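# Place bottles on ledges matching their cap colours

## Task

Put every bottle upright on the wall ledge whose label strip has the same colour as that bottle's cap, with the bottle's entire base resting on that ledge.

## Robot and tools

Robot: two seven-joint arms, left_arm and right_arm, each ending in a two-finger gripper. Scene frame: origin on the plane z = 0, under the point midway between the arm bases, which sit 0.70 m higher. +x points forward (the way both arms face), +z points up, and left_arm is on the +y side. Image left and right do not follow the arm names. All positions are in metres in this frame. Orientations are quaternions written w, x, y, z. On a gripper, +z runs along the fingers toward the tips and the fingers close along its y axis. end_effector_position is the point between the closed finger pads, under 1 cm behind the tips. When the fingers close, the tips move about 17 mm further along +z, mostly while the pads are more than 70 mm apart.

Row layout, used by execute_actions and move: 16 numbers in one flat list covering both arms. The first 8 are left_arm: x, y, z, qw, qx, qy, qz, opening. The last 8 are right_arm in the same order. Always send all 16, even if only one arm moves. x, y, z and the quaternion are an absolute target pose for end_effector_position and end_effector_quat_wxyz, not an offset. Opening runs from -1 (closed) to +1 (fully open, 0.145 m). Fully open to closed takes at least about 0.5 s.

execute_actions(actions, cameras): actions is a list of actions. Each action is a table of up to 15 rows, and each row is applied for one 1/30 s step. If a table has fewer than 15 rows, its last row is held for the remaining steps. An empty list just returns state and images. A target more than 0.6 m from that gripper's current position, measured along any of the gripper's own axes, gets the action refused for both arms. If the first action fails this check against the last reported state, or any action is malformed, the whole call is refused. To hold an orientation, repeat the same quaternion in every row rather than copying the drifting reported one. For an arm that should stay idle, resend its last reported pose and the opening you want, unchanged, every call. Sending the measured pose can relax a press.

move(target, speed, blend, opening_speed, blocking, cameras): moves the grippers in straight lines from each arm's Hand target to target, which is one 16-number row or a list of up to 15 rows. It has no 0.6 m limit. speed is in m/s, from 0.002 to 1.1, default 0.25. Turning is capped at twice that in rad/s. Give one speed, or one per target. blend (m) rounds corners between listed targets; the default 0 stops at each one. opening_speed (per second on the -1 to +1 scale, at least 0.2) changes the opening gradually. A list is capped at 10 s in total. An opening change on a later target happens on arrival, after everything is at rest. blocking=false returns after about 0.5 s while the move keeps going, and a new move replaces the running one. Paths do not avoid obstacles or the other arm. The gripper lags behind the path and can overshoot speed, especially with the arm stretched out. Faster contact hits harder, and a target set past the contact point presses harder. The result adds a move: line with the ending: done (at rest within 3 mm and 2 degrees), off_target, moving, held, or fault. Arms not named there are done. limits=paced means the pose was clipped; limits=held means steps were withheld. Neither done nor off_target tells you whether the gripper is touching something.

wait(seconds 0 to 10) lets time run while the last commands are held. stop() brakes a running move. zoom_image(camera cam_high or cam_low, region [x0, y0, x1, y1] in pixels, at most 504x504) shows detail from the latest image. read_manual gives licence texts. finished_scene(scene) ends the scene for good. Scene 1 is practice; scene 2 counts. Check that the goal holds without the robot before calling it.

Results: each arm's end_effector_position and quaternion (possibly a few cm off), Hand target (where the arm is actually being sent, which can fall short of your command; send the rest next time), Tool commands, Joint positions (the last value is the finger opening in m), Joint velocities ("within noise" means at rest), and Joint torques. Torques 3 and 4 wrap at ±28 N m. grip_measured uses the opening scale. Each step, orientation commands are clipped to 32 degrees from the measured orientation. A big wrist turn can swing the elbow. Cameras: cam_high and cam_low, both 896x504, with calibration provided.

Gripping: keep the commanded opening well below grip_measured to hold an object; the lower it is, the harder the squeeze (about 10 N per pad). Closing fast squeezes harder.

Avoid: dropping bottles or releasing them while they are moving; slamming or hard pushing; knocking anything out of the work area, which ends the scene; the arms or grippers hitting or pressing each other, including closing one gripper on the other's fingers (the clearance check does not protect the grippers); and motor overheating from holding loads, reaching at full stretch, or pushing toward an unreachable target. MOTOR HOT appears at 85 °C, and at 100 °C an OVER-TEMPERATURE FAULT stops the arm for 30 to 60 s. Loose objects may be nudged by outside pushes from time to time. Time spent thinking advances the simulation.

Each tool is called after "Emit:" as name([rows], argument=value, ...), one row to a line, values as JSON.

## Session

Emit:
execute_actions(actions=[])

Emit:
zoom_image(camera="cam_high", region=[420, 180, 680, 420])

Emit:
zoom_image(camera="cam_low", region=[330, 120, 630, 400])

Scene clock: 0.00 s.
left_arm: end_effector_position=(+0.2239, +0.1828, +0.6144) grip_measured=+1.00 end_effector_quat_wxyz=(-0.319, +0.395, -0.515, +0.691) | right_arm: end_effector_position=(+0.4009, -0.1655, +0.3728) grip_measured=+1.00 end_effector_quat_wxyz=(+0.260, +0.265, +0.837, +0.401)
Joint positions: left_arm=[-1.106 0.942 0.535 2.339 -0.48 -0.199 -0.367 0.145] | right_arm=[0.583 0.619 -0.841 0.925 -1.182 -0.496 -0.047 0.145]
Joint velocities: within noise
Joint torques (N m): no reading
Motor temperatures (°C): left_arm=[20 21 22 20 21 23 21] | right_arm=[20 22 22 19 20 19 21]
Hand target: left_arm +0.2239, +0.1828, +0.6144; -0.319, +0.395, -0.515, +0.691 | right_arm +0.4009, -0.1655, +0.3728; +0.260, +0.265, +0.837, +0.401
Tool commands: left_gripper/opening=+1.0 right_gripper/opening=+1.0

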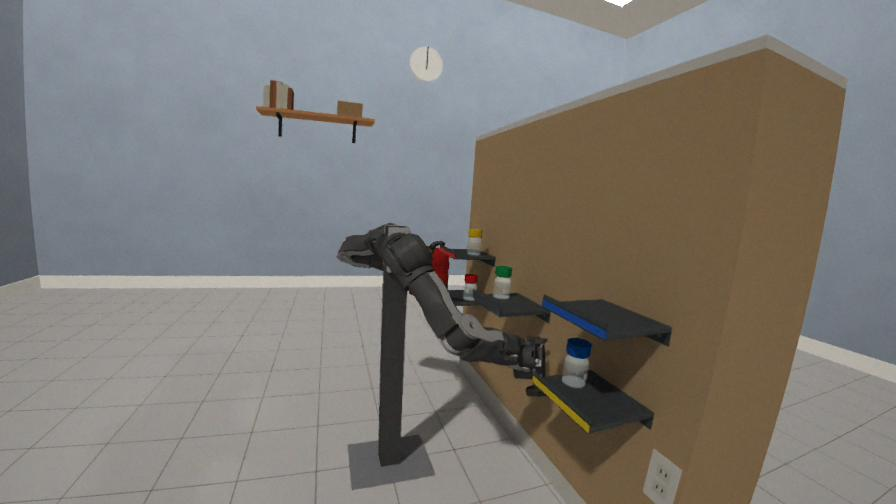

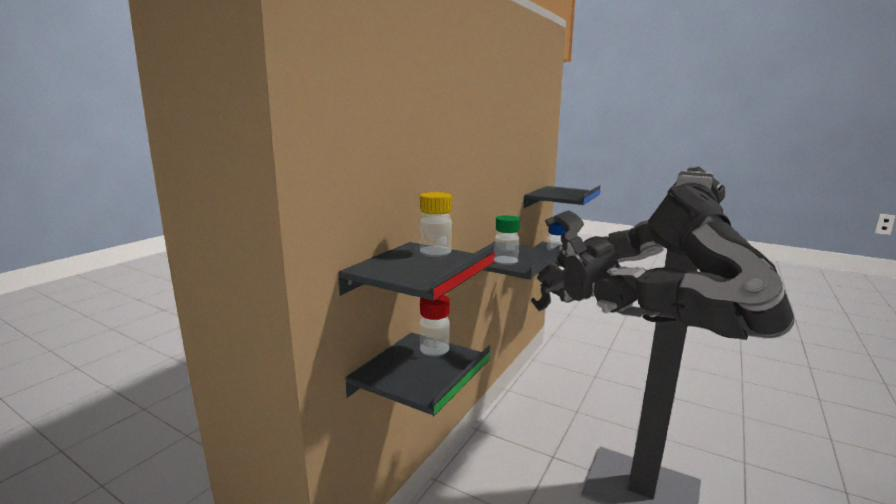

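Scaled by 1.938 from the camera's 896x504 image, which has a finer 1280x720 frame.

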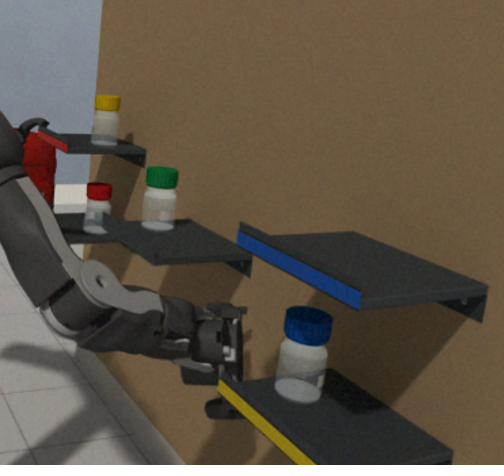

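Scaled by 1.680 from the camera's 896x504 image, which has a finer 1280x720 frame.

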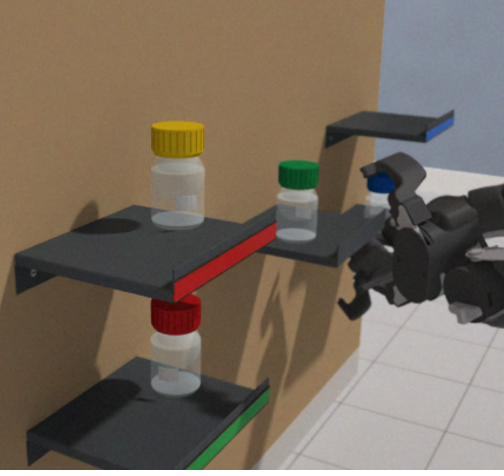

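Emit:
move([
  [0.25,0.23,0.66,-0.183,0.683,0.183,0.683,1, 0.27,-0.16,0.42,0.26,0.265,0.837,0.401,1],
  [0.285,0.275,0.69,-0.183,0.683,0.183,0.683,1, 0.27,-0.24,0.46,0.183,0.683,-0.183,0.683,1],
  [0.285,0.275,0.69,-0.183,0.683,0.183,0.683,1, 0.286,-0.286,0.485,0.183,0.683,-0.183,0.683,1],
], blend=[0.02,0.01,0])

Emit:
zoom_image(camera="cam_high", region=[420, 180, 680, 420])

Emit:
zoom_image(camera="cam_low", region=[400, 160, 640, 320])

Scene clock: 52.97 s.
left_arm: end_effector_position=(+0.2839, +0.2749, +0.6913) grip_measured=+1.00 end_effector_quat_wxyz=(-0.203, +0.619, +0.163, +0.741) | right_arm: end_effector_position=(+0.2856, -0.2881, +0.4862) grip_measured=+1.00 end_effector_quat_wxyz=(+0.186, +0.680, -0.186, +0.685)
Joint positions: left_arm=[0.22 -0.163 0.363 2.419 -0.383 0.781 0.123 0.145] | right_arm=[-0.34 0.394 -0.049 1.856 0.35 -0.098 -0.685 0.145]
Joint velocities: within noise
Joint torques (N m): left_arm=[4.84 0.3 -0.72 2.41 0.11 -0.52 0.22] | right_arm=[1.57 2.76 0.69 4.34 -0.21 -0.21 0.17]
Motor temperatures (°C): left_arm=[20 21 22 22 21 23 21] | right_arm=[22 23 22 20 20 19 21]
Hand target: left_arm +0.2850, +0.2751, +0.6897; -0.202, +0.622, +0.163, +0.739 | right_arm +0.2860, -0.2860, +0.4851; +0.183, +0.683, -0.183, +0.683
Off the commanded pose: left_arm 0.002 m, 10 deg | right_arm 0.002 m, 1 deg.
joint sent to its limit (left arm) — joint 2 (shoulder roll), lower limit; joint 6 (wrist pitch), upper limit. The joint targets are off in orientation, not in position.
move: off_target (left_arm)

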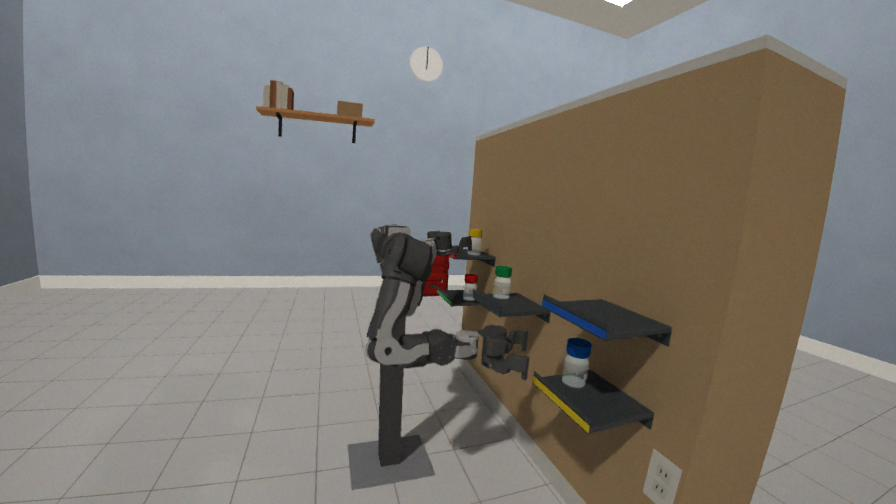

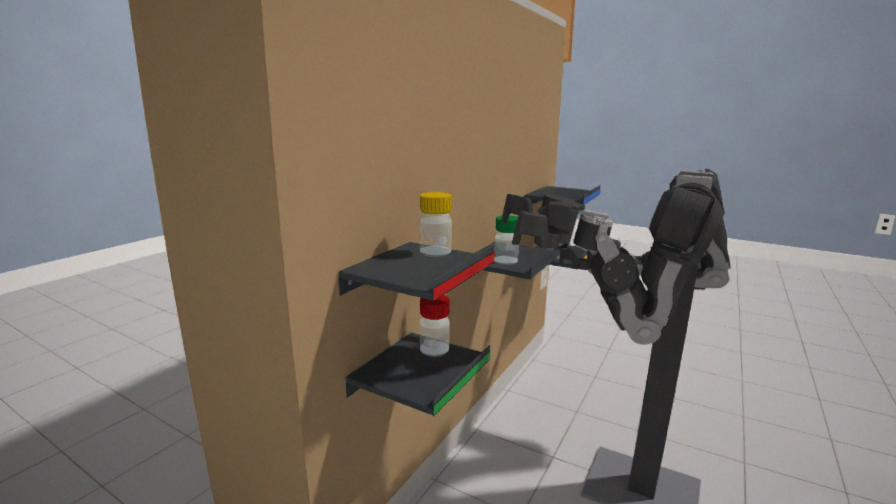

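Scaled by 1.938 from the camera's 896x504 image, which has a finer 1280x720 frame.

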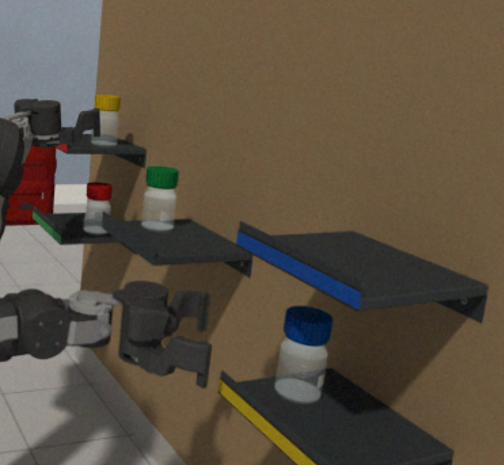

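Scaled by 2.100 from the camera's 896x504 image, which has a finer 1280x720 frame.

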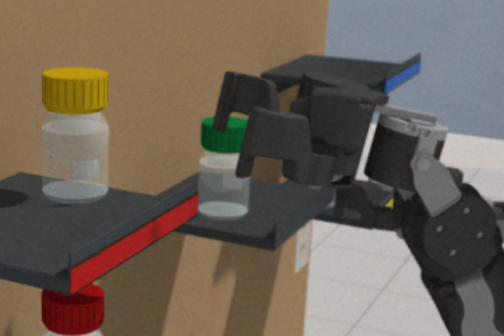

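Emit:
move([
  [0.335,0.304,0.688,-0.183,0.683,0.183,0.683,1, 0.335,-0.315,0.485,0.183,0.683,-0.183,0.683,1],
  [0.397,0.341,0.686,-0.183,0.683,0.183,0.683,1, 0.388,-0.346,0.485,0.183,0.683,-0.183,0.683,1],
], speed=0.15)

Emit:
zoom_image(camera="cam_high", region=[420, 180, 680, 420])

Emit:
zoom_image(camera="cam_low", region=[400, 160, 640, 320])

Scene clock: 70.07 s.
left_arm: end_effector_position=(+0.3973, +0.3397, +0.6876) grip_measured=+1.00 end_effector_quat_wxyz=(-0.182, +0.683, +0.180, +0.685) | right_arm: end_effector_position=(+0.3879, -0.3478, +0.4872) grip_measured=+1.00 end_effector_quat_wxyz=(+0.186, +0.681, -0.185, +0.684)
Joint positions: left_arm=[0.801 -0.107 0.632 1.768 -0.701 0.718 0.401 0.145] | right_arm=[0.164 0.479 -0.071 1.332 0.484 -0.083 -0.483 0.145]
Joint velocities: within noise
Joint torques (N m): left_arm=[8.48 1.15 -1.73 3.14 0.29 -0.6 -0.04] | right_arm=[4.07 3.71 1.31 3.37 -0.12 -0.49 0.17]
Motor temperatures (°C): left_arm=[21 21 22 21 21 23 21] | right_arm=[21 23 22 20 20 19 21]
Hand target: left_arm +0.3970, +0.3410, +0.6860; -0.183, +0.683, +0.183, +0.683 | right_arm +0.3880, -0.3460, +0.4851; +0.183, +0.683, -0.183, +0.683
Off the commanded pose: left_arm 0.002 m, 0 deg | right_arm 0.003 m, 0 deg.
move: done

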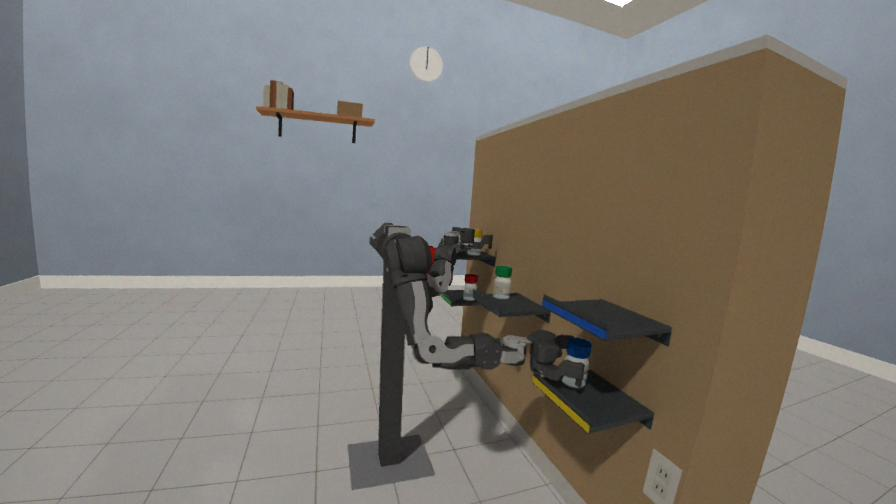

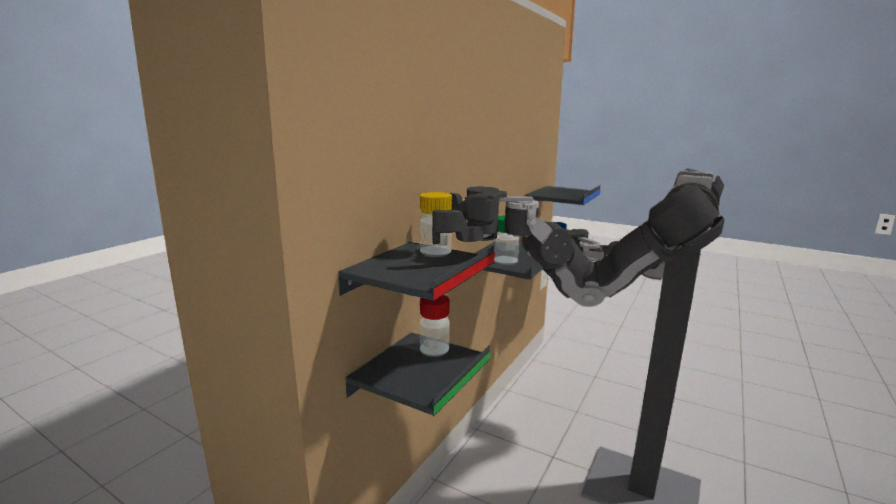

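Scaled by 1.938 from the camera's 896x504 image, which has a finer 1280x720 frame.

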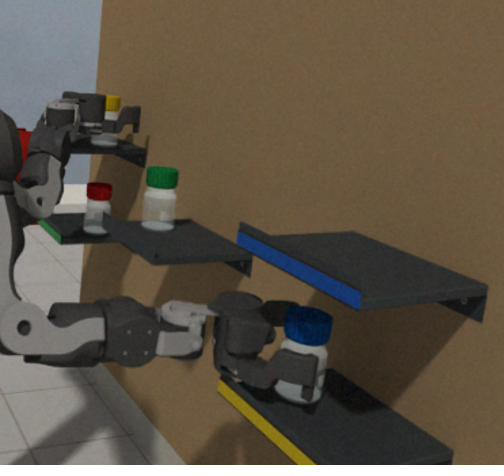

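Scaled by 2.100 from the camera's 896x504 image, which has a finer 1280x720 frame.

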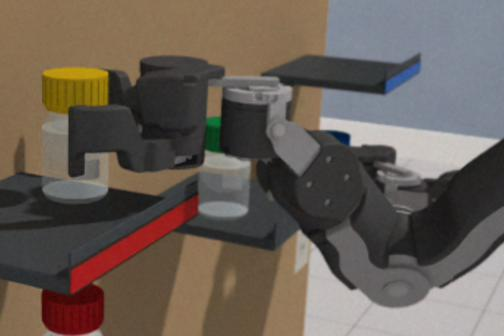

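Emit:
move(target=[0.397,0.341,0.686,-0.183,0.683,0.183,0.683,-0.5, 0.388,-0.346,0.485,0.183,0.683,-0.183,0.683,-0.5], opening_speed=1.2, cameras=[])

Emit:
move([
  [0.397,0.341,0.725,-0.183,0.683,0.183,0.683,-0.5, 0.388,-0.346,0.513,0.183,0.683,-0.183,0.683,-0.5],
  [0.30,0.27,0.725,-0.130,0.695,0.130,0.695,-0.5, 0.29,-0.285,0.52,0.183,0.683,-0.183,0.683,-0.5],
  [0.28,0.15,0.69,0,0.7071,0,0.7071,-0.5, 0.28,-0.225,0.58,0.183,0.683,-0.183,0.683,-0.5],
  [0.28,0.04,0.65,0,0.7071,0,0.7071,-0.5, 0.28,-0.225,0.725,0.183,0.683,-0.183,0.683,-0.5],
], blend=[0,0.02,0.02,0], speed=0.22)

Emit:
zoom_image(camera="cam_high", region=[420, 180, 680, 420])

Emit:
zoom_image(camera="cam_low", region=[400, 160, 640, 320])

Scene clock: 94.90 s.
left_arm: end_effector_position=(+0.3970, +0.3404, +0.6876) grip_measured=-0.31 end_effector_quat_wxyz=(-0.183, +0.682, +0.181, +0.685) | right_arm: end_effector_position=(+0.3880, -0.3475, +0.4869) grip_measured=-0.33 end_effector_quat_wxyz=(+0.185, +0.681, -0.185, +0.684)
Joint positions: left_arm=[0.801 -0.107 0.633 1.768 -0.701 0.717 0.399 0.053] | right_arm=[0.164 0.478 -0.071 1.331 0.483 -0.084 -0.482 0.051]
Joint velocities: within noise
Joint torques (N m): left_arm=[8.53 1.17 -1.88 3.15 0.3 -0.59 0.02] | right_arm=[4.18 3.73 1.36 3.56 -0.14 -0.48 0.12]
Motor temperatures (°C): left_arm=[24 21 22 21 21 24 21] | right_arm=[22 23 22 20 20 20 21]
Hand target: left_arm +0.3969, +0.3411, +0.6860; -0.183, +0.683, +0.183, +0.683 | right_arm +0.3880, -0.3459, +0.4850; +0.183, +0.683, -0.183, +0.683
Off the commanded pose: left_arm 0.002 m, 0 deg | right_arm 0.002 m, 0 deg.
move: done
No camera images: "cameras" was empty.

Scene clock: 97.77 s.
left_arm: end_effector_position=(+0.2803, +0.0395, +0.6490) grip_measured=-0.31 end_effector_quat_wxyz=(+0.007, +0.687, +0.003, +0.726) | right_arm: end_effector_position=(+0.2818, -0.2242, +0.7236) grip_measured=-0.33 end_effector_quat_wxyz=(+0.201, +0.604, -0.208, +0.743)
Joint positions: left_arm=[-0.025 -0.164 -0.715 2.329 -0.233 0.781 -0.54 0.053] | right_arm=[0.517 0.548 -0.415 2.44 0.874 0.785 -1.563 0.051]
Joint velocities: within noise
Joint torques (N m): left_arm=[3.52 -2.55 -1.28 4.19 -0.09 -0.54 -0.03] | right_arm=[4.55 1.86 1.66 1.68 -0.44 0.09 -0.12]
Motor temperatures (°C): left_arm=[24 21 22 22 21 24 21] | right_arm=[22 23 22 20 20 20 21]
Hand target: left_arm +0.2800, +0.0400, +0.6498; +0.006, +0.686, +0.005, +0.727 | right_arm +0.2809, -0.2251, +0.7248; +0.203, +0.601, -0.210, +0.744
Off the commanded pose: left_arm 0.001 m, 3 deg | right_arm 0.002 m, 12 deg.
joint read past its limit (left arm) — joint 2 (shoulder roll), lower limit.
joint sent to its limit (left arm) — joint 2 (shoulder roll), lower limit; joint 6 (wrist pitch), upper limit. The joint targets are off in orientation, not in position.
joint sent to its limit (right arm) — joint 4 (elbow), upper limit, where the elbow is as bent as it goes; joint 6 (wrist pitch), upper limit; joint 7 (wrist yaw), lower limit. The joint targets are off in orientation, not in position.
move: off_target (left_arm, right_arm)

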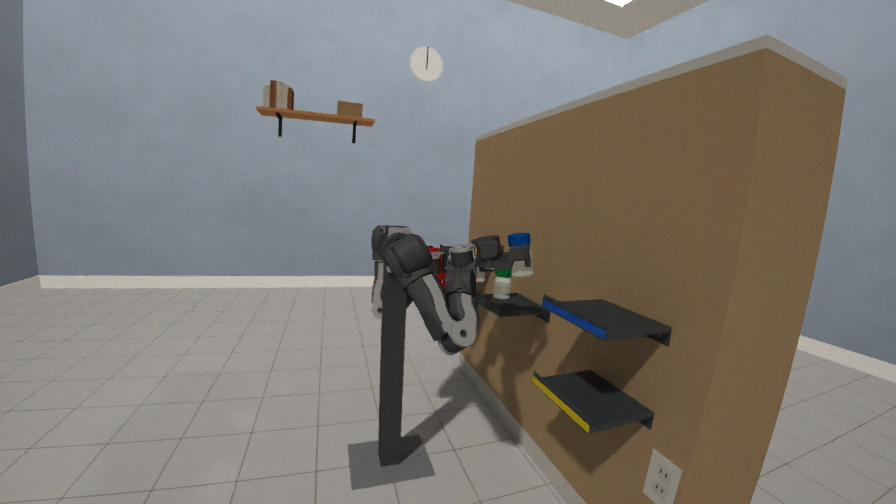

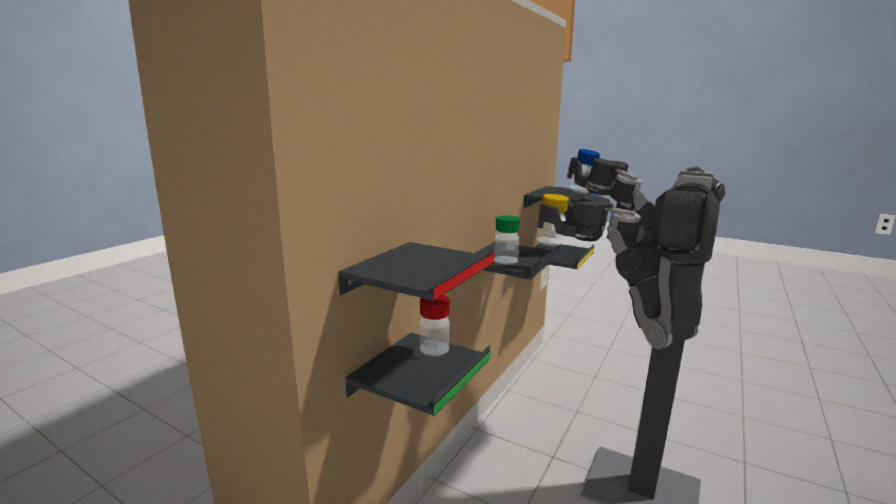

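Scaled by 1.938 from the camera's 896x504 image, which has a finer 1280x720 frame.

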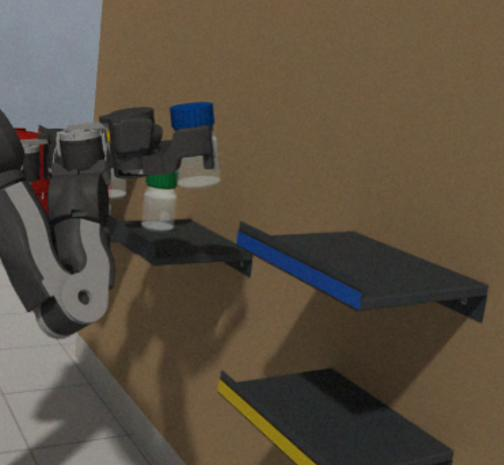

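Scaled by 2.100 from the camera's 896x504 image, which has a finer 1280x720 frame.

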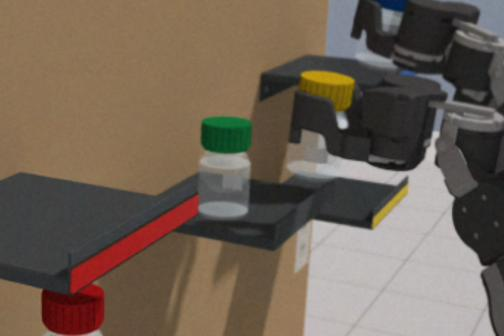

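Emit:
move([
  [0.30,-0.05,0.64,0,0.7071,0,0.7071,-0.5, 0.335,-0.30,0.725,0.183,0.683,-0.183,0.683,-0.5],
  [0.395,-0.05,0.63,0,0.7071,0,0.7071,-0.5, 0.39,-0.365,0.72,0.183,0.683,-0.183,0.683,-0.5],
], blend=[0.01,0], speed=0.2)

Emit:
zoom_image(camera="cam_high", region=[420, 180, 680, 420])

Emit:
zoom_image(camera="cam_low", region=[440, 120, 640, 300])

Scene clock: 108.00 s.
left_arm: end_effector_position=(+0.3951, -0.0489, +0.6288) grip_measured=-0.31 end_effector_quat_wxyz=(-0.002, +0.710, +0.001, +0.705) | right_arm: end_effector_position=(+0.3896, -0.3663, +0.7174) grip_measured=-0.33 end_effector_quat_wxyz=(+0.184, +0.687, -0.185, +0.678)
Joint positions: left_arm=[0.716 -0.146 -0.918 1.525 0.541 0.473 -1.098 0.053] | right_arm=[0.665 0.968 -0.177 1.737 1.132 0.605 -0.82 0.051]
Joint velocities: within noise
Joint torques (N m): left_arm=[8.56 -3.2 0.65 4.12 -0.42 -0.54 0.19] | right_arm=[5.87 4.31 2.82 2.17 -0.48 -0.58 0.18]
Motor temperatures (°C): left_arm=[23 21 22 22 21 24 21] | right_arm=[22 23 22 20 20 19 21]
Hand target: left_arm +0.3950, -0.0500, +0.6299; +0.000, +0.707, +0.000, +0.707 | right_arm +0.3900, -0.3650, +0.7199; +0.183, +0.683, -0.183, +0.683
Off the commanded pose: left_arm 0.002 m, 0 deg | right_arm 0.003 m, 1 deg.
move: done

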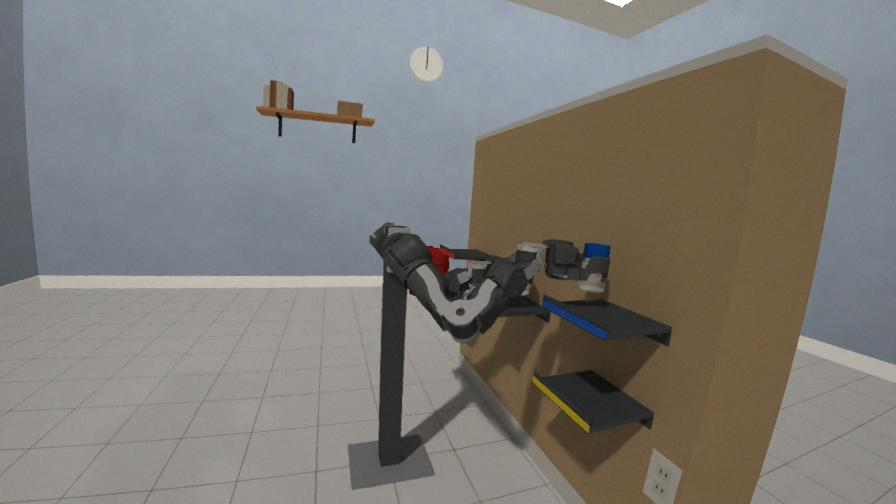

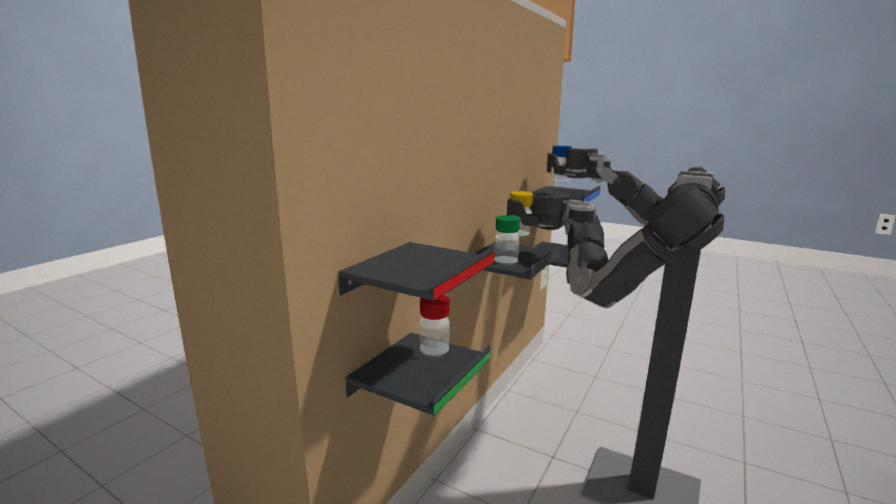

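Scaled by 1.938 from the camera's 896x504 image, which has a finer 1280x720 frame.

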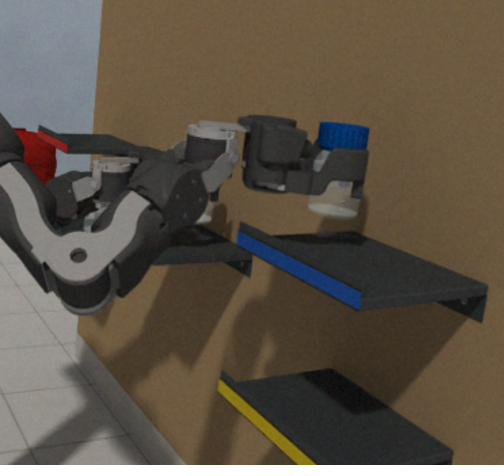

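Scaled by 2.520 from the camera's 896x504 image, which has a finer 1280x720 frame.

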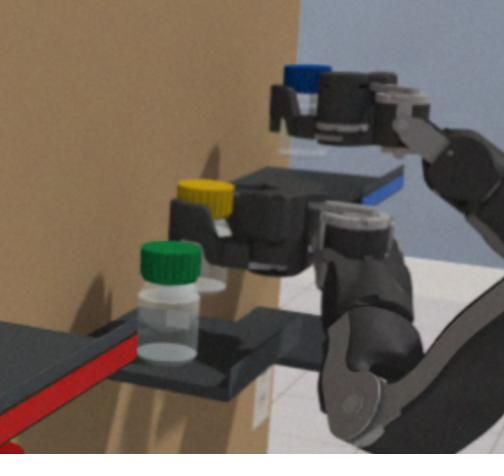

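Emit:
move([
  [0.395,-0.05,0.587,0,0.7071,0,0.7071,-0.5, 0.39,-0.365,0.686,0.183,0.683,-0.183,0.683,-0.5],
], speed=0.06)

Emit:
zoom_image(camera="cam_high", region=[420, 180, 680, 420])

Emit:
zoom_image(camera="cam_low", region=[440, 120, 640, 300])

Scene clock: 115.37 s.
left_arm: end_effector_position=(+0.3948, -0.0499, +0.5875) grip_measured=-0.31 end_effector_quat_wxyz=(+0.000, +0.709, +0.001, +0.706) | right_arm: end_effector_position=(+0.3900, -0.3652, +0.6827) grip_measured=-0.33 end_effector_quat_wxyz=(+0.183, +0.688, -0.184, +0.678)
Joint positions: left_arm=[0.662 -0.098 -0.999 1.447 0.526 0.302 -1.085 0.053] | right_arm=[0.525 0.969 -0.177 1.742 1.091 0.474 -0.799 0.051]
Joint velocities: within noise
Joint torques (N m): left_arm=[7.95 -2.78 0.7 3.93 -0.45 -0.53 0.18] | right_arm=[5.55 5.47 3.81 2.4 -0.49 -0.57 0.15]
Motor temperatures (°C): left_arm=[24 21 22 22 22 24 21] | right_arm=[23 23 22 20 20 20 21]
Hand target: left_arm +0.3950, -0.0500, +0.5870; +0.000, +0.707, +0.000, +0.707 | right_arm +0.3899, -0.3650, +0.6860; +0.183, +0.683, -0.183, +0.683
Off the commanded pose: left_arm 0.001 m, 0 deg | right_arm 0.003 m, 1 deg.
move: done

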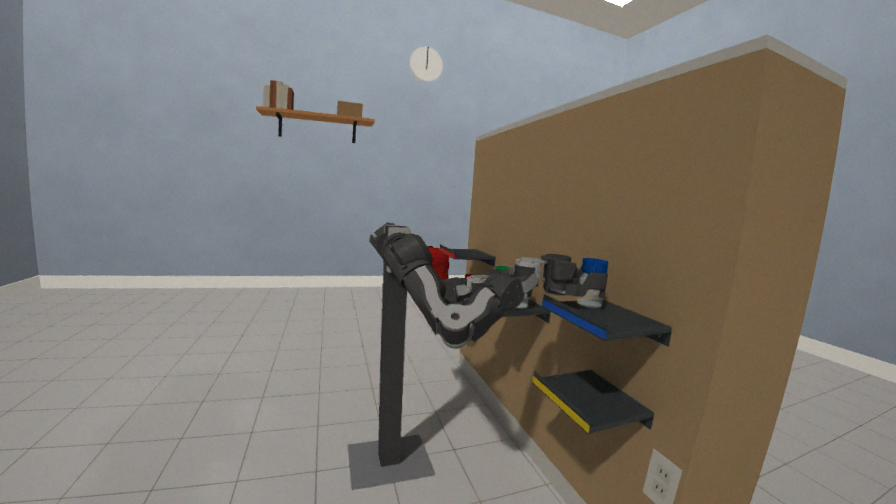

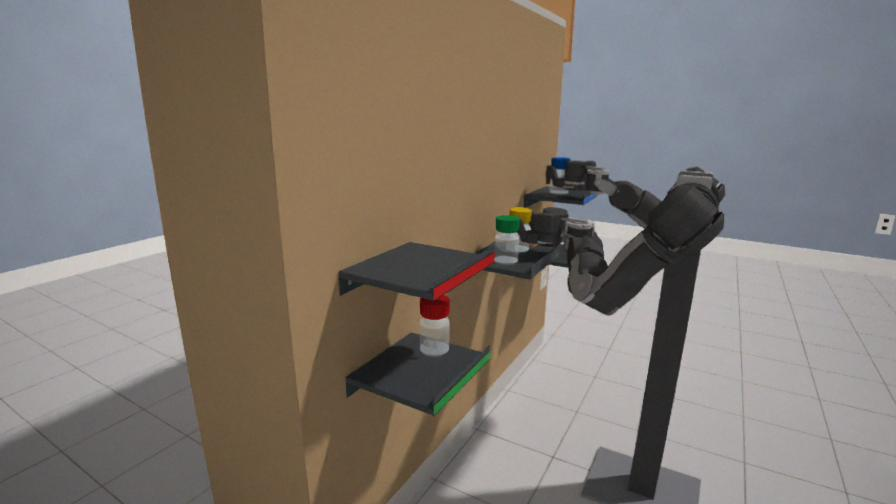

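Scaled by 1.938 from the camera's 896x504 image, which has a finer 1280x720 frame.

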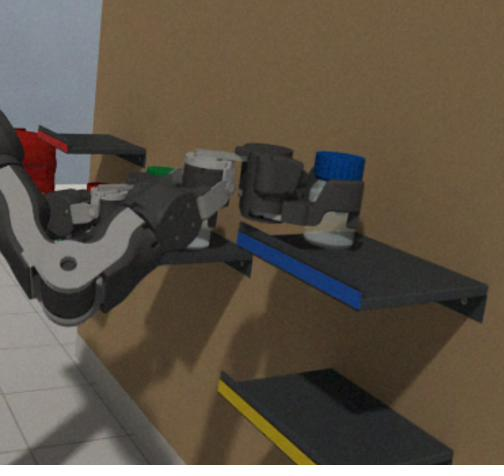

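Scaled by 2.520 from the camera's 896x504 image, which has a finer 1280x720 frame.

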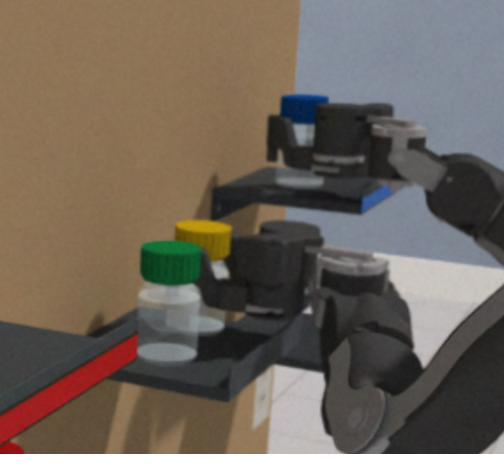

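Emit:
move([
  [0.395,-0.05,0.583,0,0.7071,0,0.7071,-0.5, 0.39,-0.365,0.681,0.183,0.683,-0.183,0.683,-0.5],
], speed=0.03)

Emit:
zoom_image(camera="cam_high", region=[500, 230, 640, 350])

Emit:
zoom_image(camera="cam_low", region=[480, 140, 600, 280])

Scene clock: 128.93 s.
left_arm: end_effector_position=(+0.3949, -0.0501, +0.5869) grip_measured=-0.31 end_effector_quat_wxyz=(+0.002, +0.705, +0.003, +0.709) | right_arm: end_effector_position=(+0.3899, -0.3651, +0.6793) grip_measured=-0.33 end_effector_quat_wxyz=(+0.183, +0.687, -0.184, +0.679)
Joint positions: left_arm=[0.662 -0.096 -1.006 1.441 0.522 0.283 -1.085 0.053] | right_arm=[0.509 0.968 -0.177 1.742 1.085 0.455 -0.797 0.051]
Joint velocities: within noise
Joint torques (N m): left_arm=[6.98 -2.41 0.58 3.36 -0.35 -0.46 0.21] | right_arm=[4.87 5.34 3.34 2.15 -0.51 -0.59 0.17]
Motor temperatures (°C): left_arm=[24 21 22 22 22 24 21] | right_arm=[23 23 23 20 20 20 21]
Hand target: left_arm +0.3950, -0.0500, +0.5830; +0.000, +0.707, +0.000, +0.707 | right_arm +0.3900, -0.3650, +0.6809; +0.183, +0.683, -0.183, +0.683
Off the commanded pose: left_arm 0.004 m, 1 deg | right_arm 0.002 m, 1 deg.
move: off_target (left_arm)

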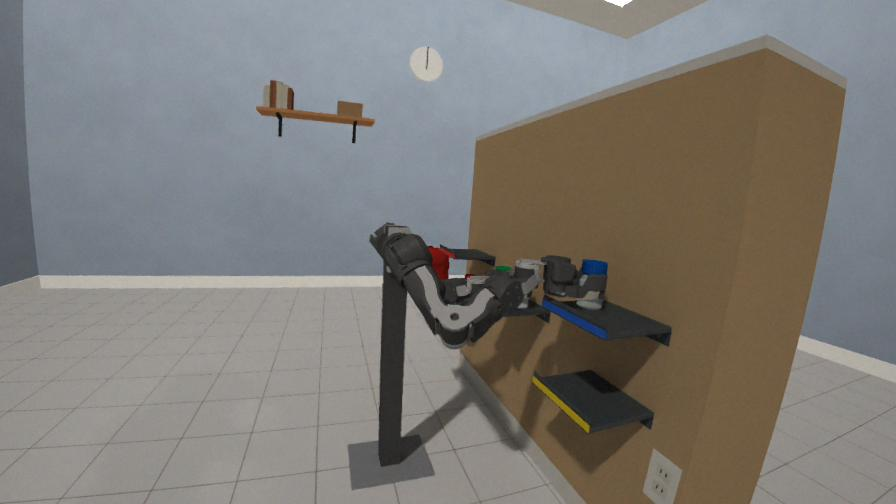

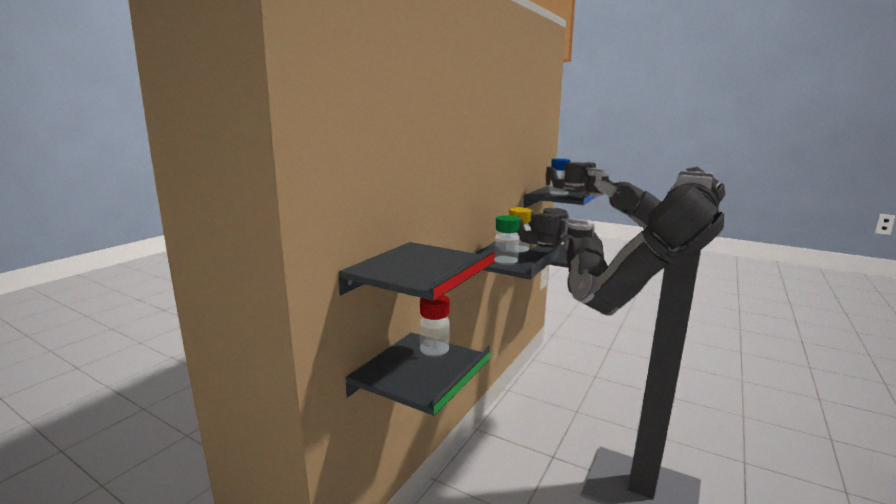

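Scaled by 3.600 from the camera's 896x504 image, which has a finer 1280x720 frame.

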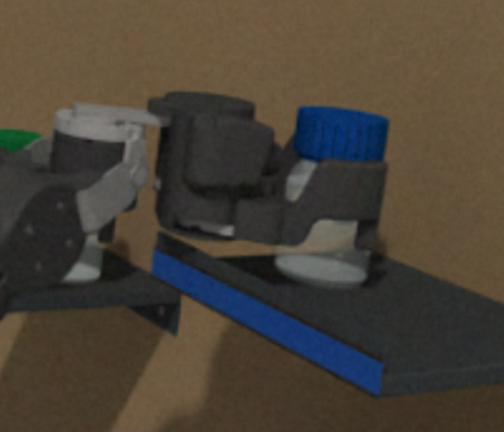

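Scaled by 3.600 from the camera's 896x504 image, which has a finer 1280x720 frame.

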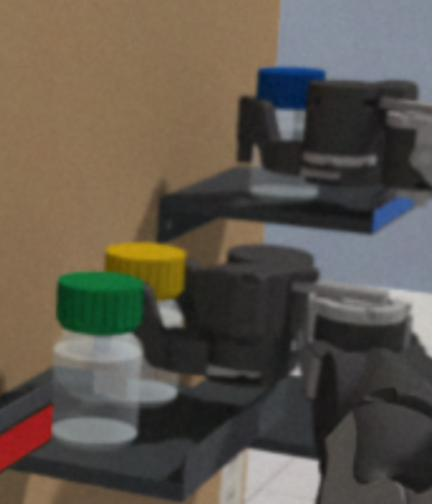

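Emit:
move(target=[0.395,-0.05,0.585,0,0.7071,0,0.7071,-0.05, 0.39,-0.365,0.674,0.183,0.683,-0.183,0.683,-0.5], speed=0.03, opening_speed=1.0, cameras=[])

Scene clock: 135.47 s.
left_arm: end_effector_position=(+0.3949, -0.0501, +0.5868) grip_measured=-0.05 end_effector_quat_wxyz=(+0.001, +0.705, +0.003, +0.709) | right_arm: end_effector_position=(+0.3893, -0.3655, +0.6787) grip_measured=-0.33 end_effector_quat_wxyz=(+0.185, +0.677, -0.184, +0.688)
Joint positions: left_arm=[0.662 -0.096 -1.006 1.441 0.522 0.285 -1.085 0.072] | right_arm=[0.49 0.969 -0.177 1.742 1.062 0.416 -0.789 0.051]
Joint velocities: within noise
Joint torques (N m): left_arm=[7.69 -2.7 1.03 4.29 -0.29 -0.27 0.16] | right_arm=[3.84 4.68 3.3 1.63 -0.09 -0.23 0.07]
Motor temperatures (°C): left_arm=[24 21 22 22 22 24 21] | right_arm=[23 23 23 20 20 20 21]
Hand target: left_arm +0.3950, -0.0500, +0.5850; +0.000, +0.707, +0.000, +0.707 | right_arm +0.3900, -0.3650, +0.6741; +0.183, +0.683, -0.183, +0.683
Off the commanded pose: left_arm 0.002 m, 0 deg | right_arm 0.005 m, 1 deg.
move: off_target (right_arm)
No camera images: "cameras" was empty.

Emit:
move(target=[0.29,-0.05,0.595,0,0.7071,0,0.7071,-0.05, 0.39,-0.365,0.677,0.183,0.683,-0.183,0.683,-0.05], speed=0.15, opening_speed=1.0)

Emit:
move([
  [0.27,0.15,0.57,-0.09,0.701,0.09,0.701,1, 0.275,-0.305,0.69,0.183,0.683,-0.183,0.683,-0.05],
  [0.275,0.27,0.49,-0.183,0.683,0.183,0.683,1, 0.27,-0.14,0.62,0,0.7071,0,0.7071,-0.05],
  [0.285,0.275,0.485,-0.183,0.683,0.183,0.683,1, 0.28,-0.06,0.59,0,0.7071,0,0.7071,0.2],
], speed=0.2, blend=[0.02,0.01,0])

Emit:
zoom_image(camera="cam_high", region=[420, 180, 680, 420])

Emit:
zoom_image(camera="cam_low", region=[400, 140, 640, 360])

Scene clock: 154.10 s.
left_arm: end_effector_position=(+0.2900, -0.0511, +0.5952) grip_measured=-0.05 end_effector_quat_wxyz=(+0.003, +0.707, -0.001, +0.708) | right_arm: end_effector_position=(+0.3897, -0.3653, +0.6776) grip_measured=-0.05 end_effector_quat_wxyz=(+0.184, +0.681, -0.183, +0.684)
Joint positions: left_arm=[0.393 -0.079 -1.184 1.862 0.378 0.484 -1.339 0.072] | right_arm=[0.492 0.969 -0.177 1.741 1.07 0.427 -0.789 0.072]
Joint velocities: within noise
Joint torques (N m): left_arm=[4.52 -3.84 0.94 4.48 -0.37 -0.13 -0.04] | right_arm=[5.37 5.13 3.3 1.92 -0.22 -0.21 0.02]
Motor temperatures (°C): left_arm=[25 21 22 22 22 24 21] | right_arm=[22 23 23 20 20 20 21]
Hand target: left_arm +0.2900, -0.0500, +0.5950; +0.000, +0.707, +0.000, +0.707 | right_arm +0.3900, -0.3651, +0.6769; +0.183, +0.683, -0.183, +0.683
Off the commanded pose: left_arm 0.001 m, 0 deg | right_arm 0.001 m, 0 deg.
move: done

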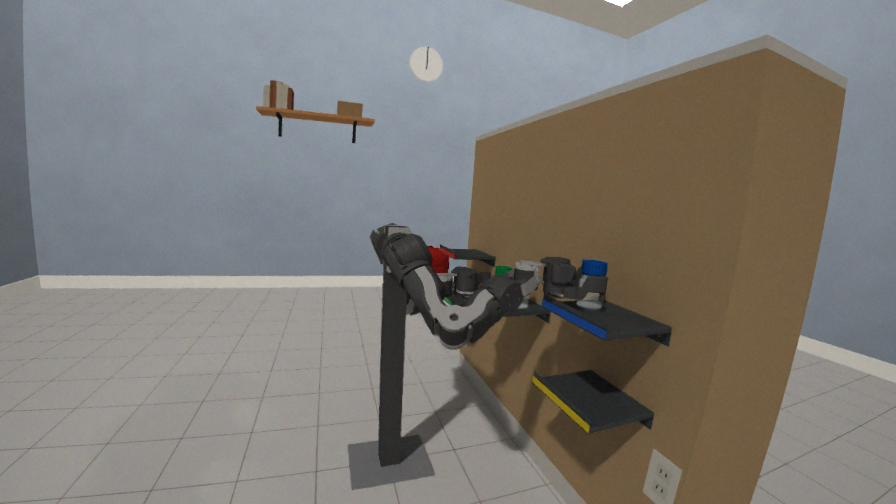

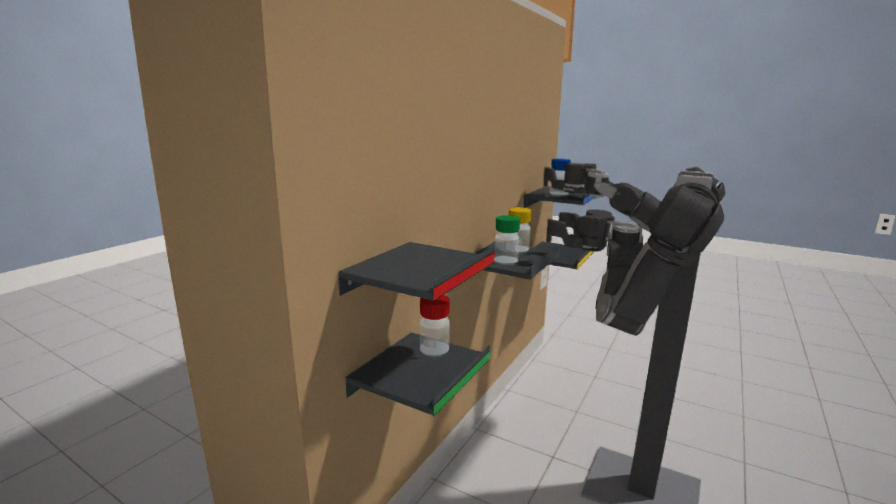

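Scene clock: 157.77 s.
left_arm: end_effector_position=(+0.2848, +0.2759, +0.4873) grip_measured=+1.00 end_effector_quat_wxyz=(-0.185, +0.681, +0.183, +0.684) | right_arm: end_effector_position=(+0.2798, -0.0588, +0.5898) grip_measured=+0.20 end_effector_quat_wxyz=(-0.003, +0.707, +0.002, +0.707)
Joint positions: left_arm=[-0.109 0.874 -0.637 1.877 0.612 -0.33 -1.208 0.145] | right_arm=[0.148 0.37 -0.923 2.272 0.383 0.46 -1.102 0.09]
Joint velocities: within noise
Joint torques (N m): left_arm=[3.55 2.97 1.11 3.03 -0.28 -0.36 0.23] | right_arm=[2.57 -0.67 1.59 3.64 -0.43 -0.12 -0.16]
Motor temperatures (°C): left_arm=[24 21 22 22 22 24 21] | right_arm=[22 23 23 20 20 20 21]
Hand target: left_arm +0.2849, +0.2750, +0.4849; -0.183, +0.683, +0.183, +0.683 | right_arm +0.2800, -0.0600, +0.5900; +0.000, +0.707, +0.000, +0.707
Off the commanded pose: left_arm 0.002 m, 0 deg | right_arm 0.001 m, 0 deg.
move: done

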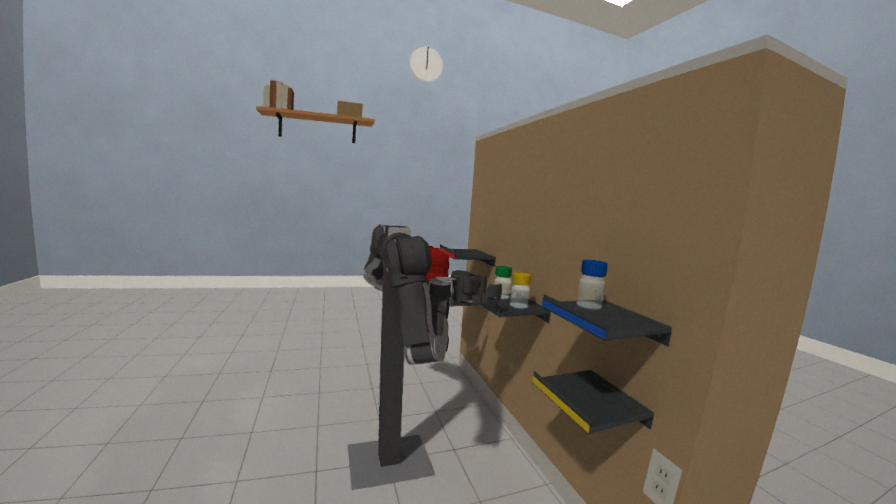

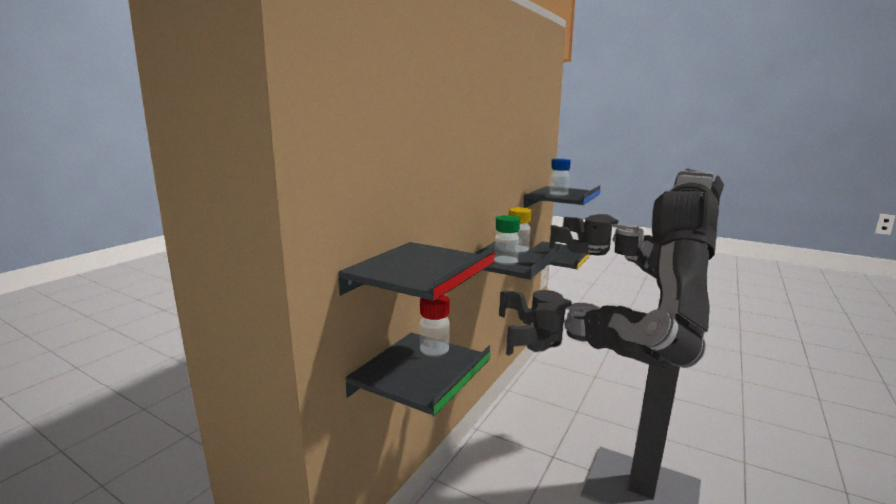

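Scaled by 1.938 from the camera's 896x504 image, which has a finer 1280x720 frame.

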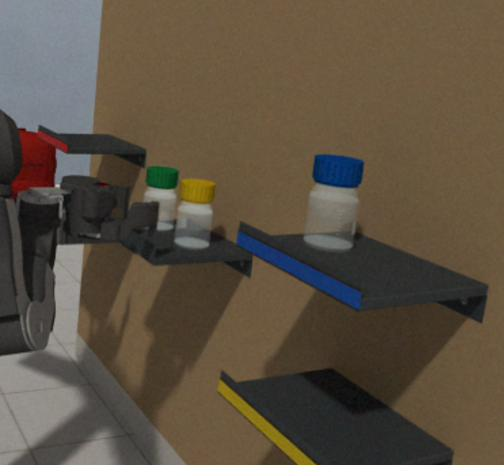

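Scaled by 2.100 from the camera's 896x504 image, which has a finer 1280x720 frame.

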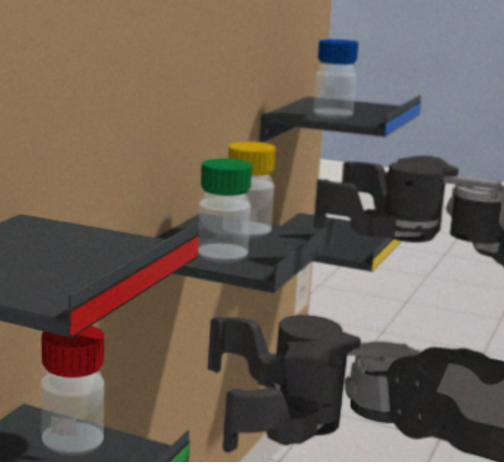

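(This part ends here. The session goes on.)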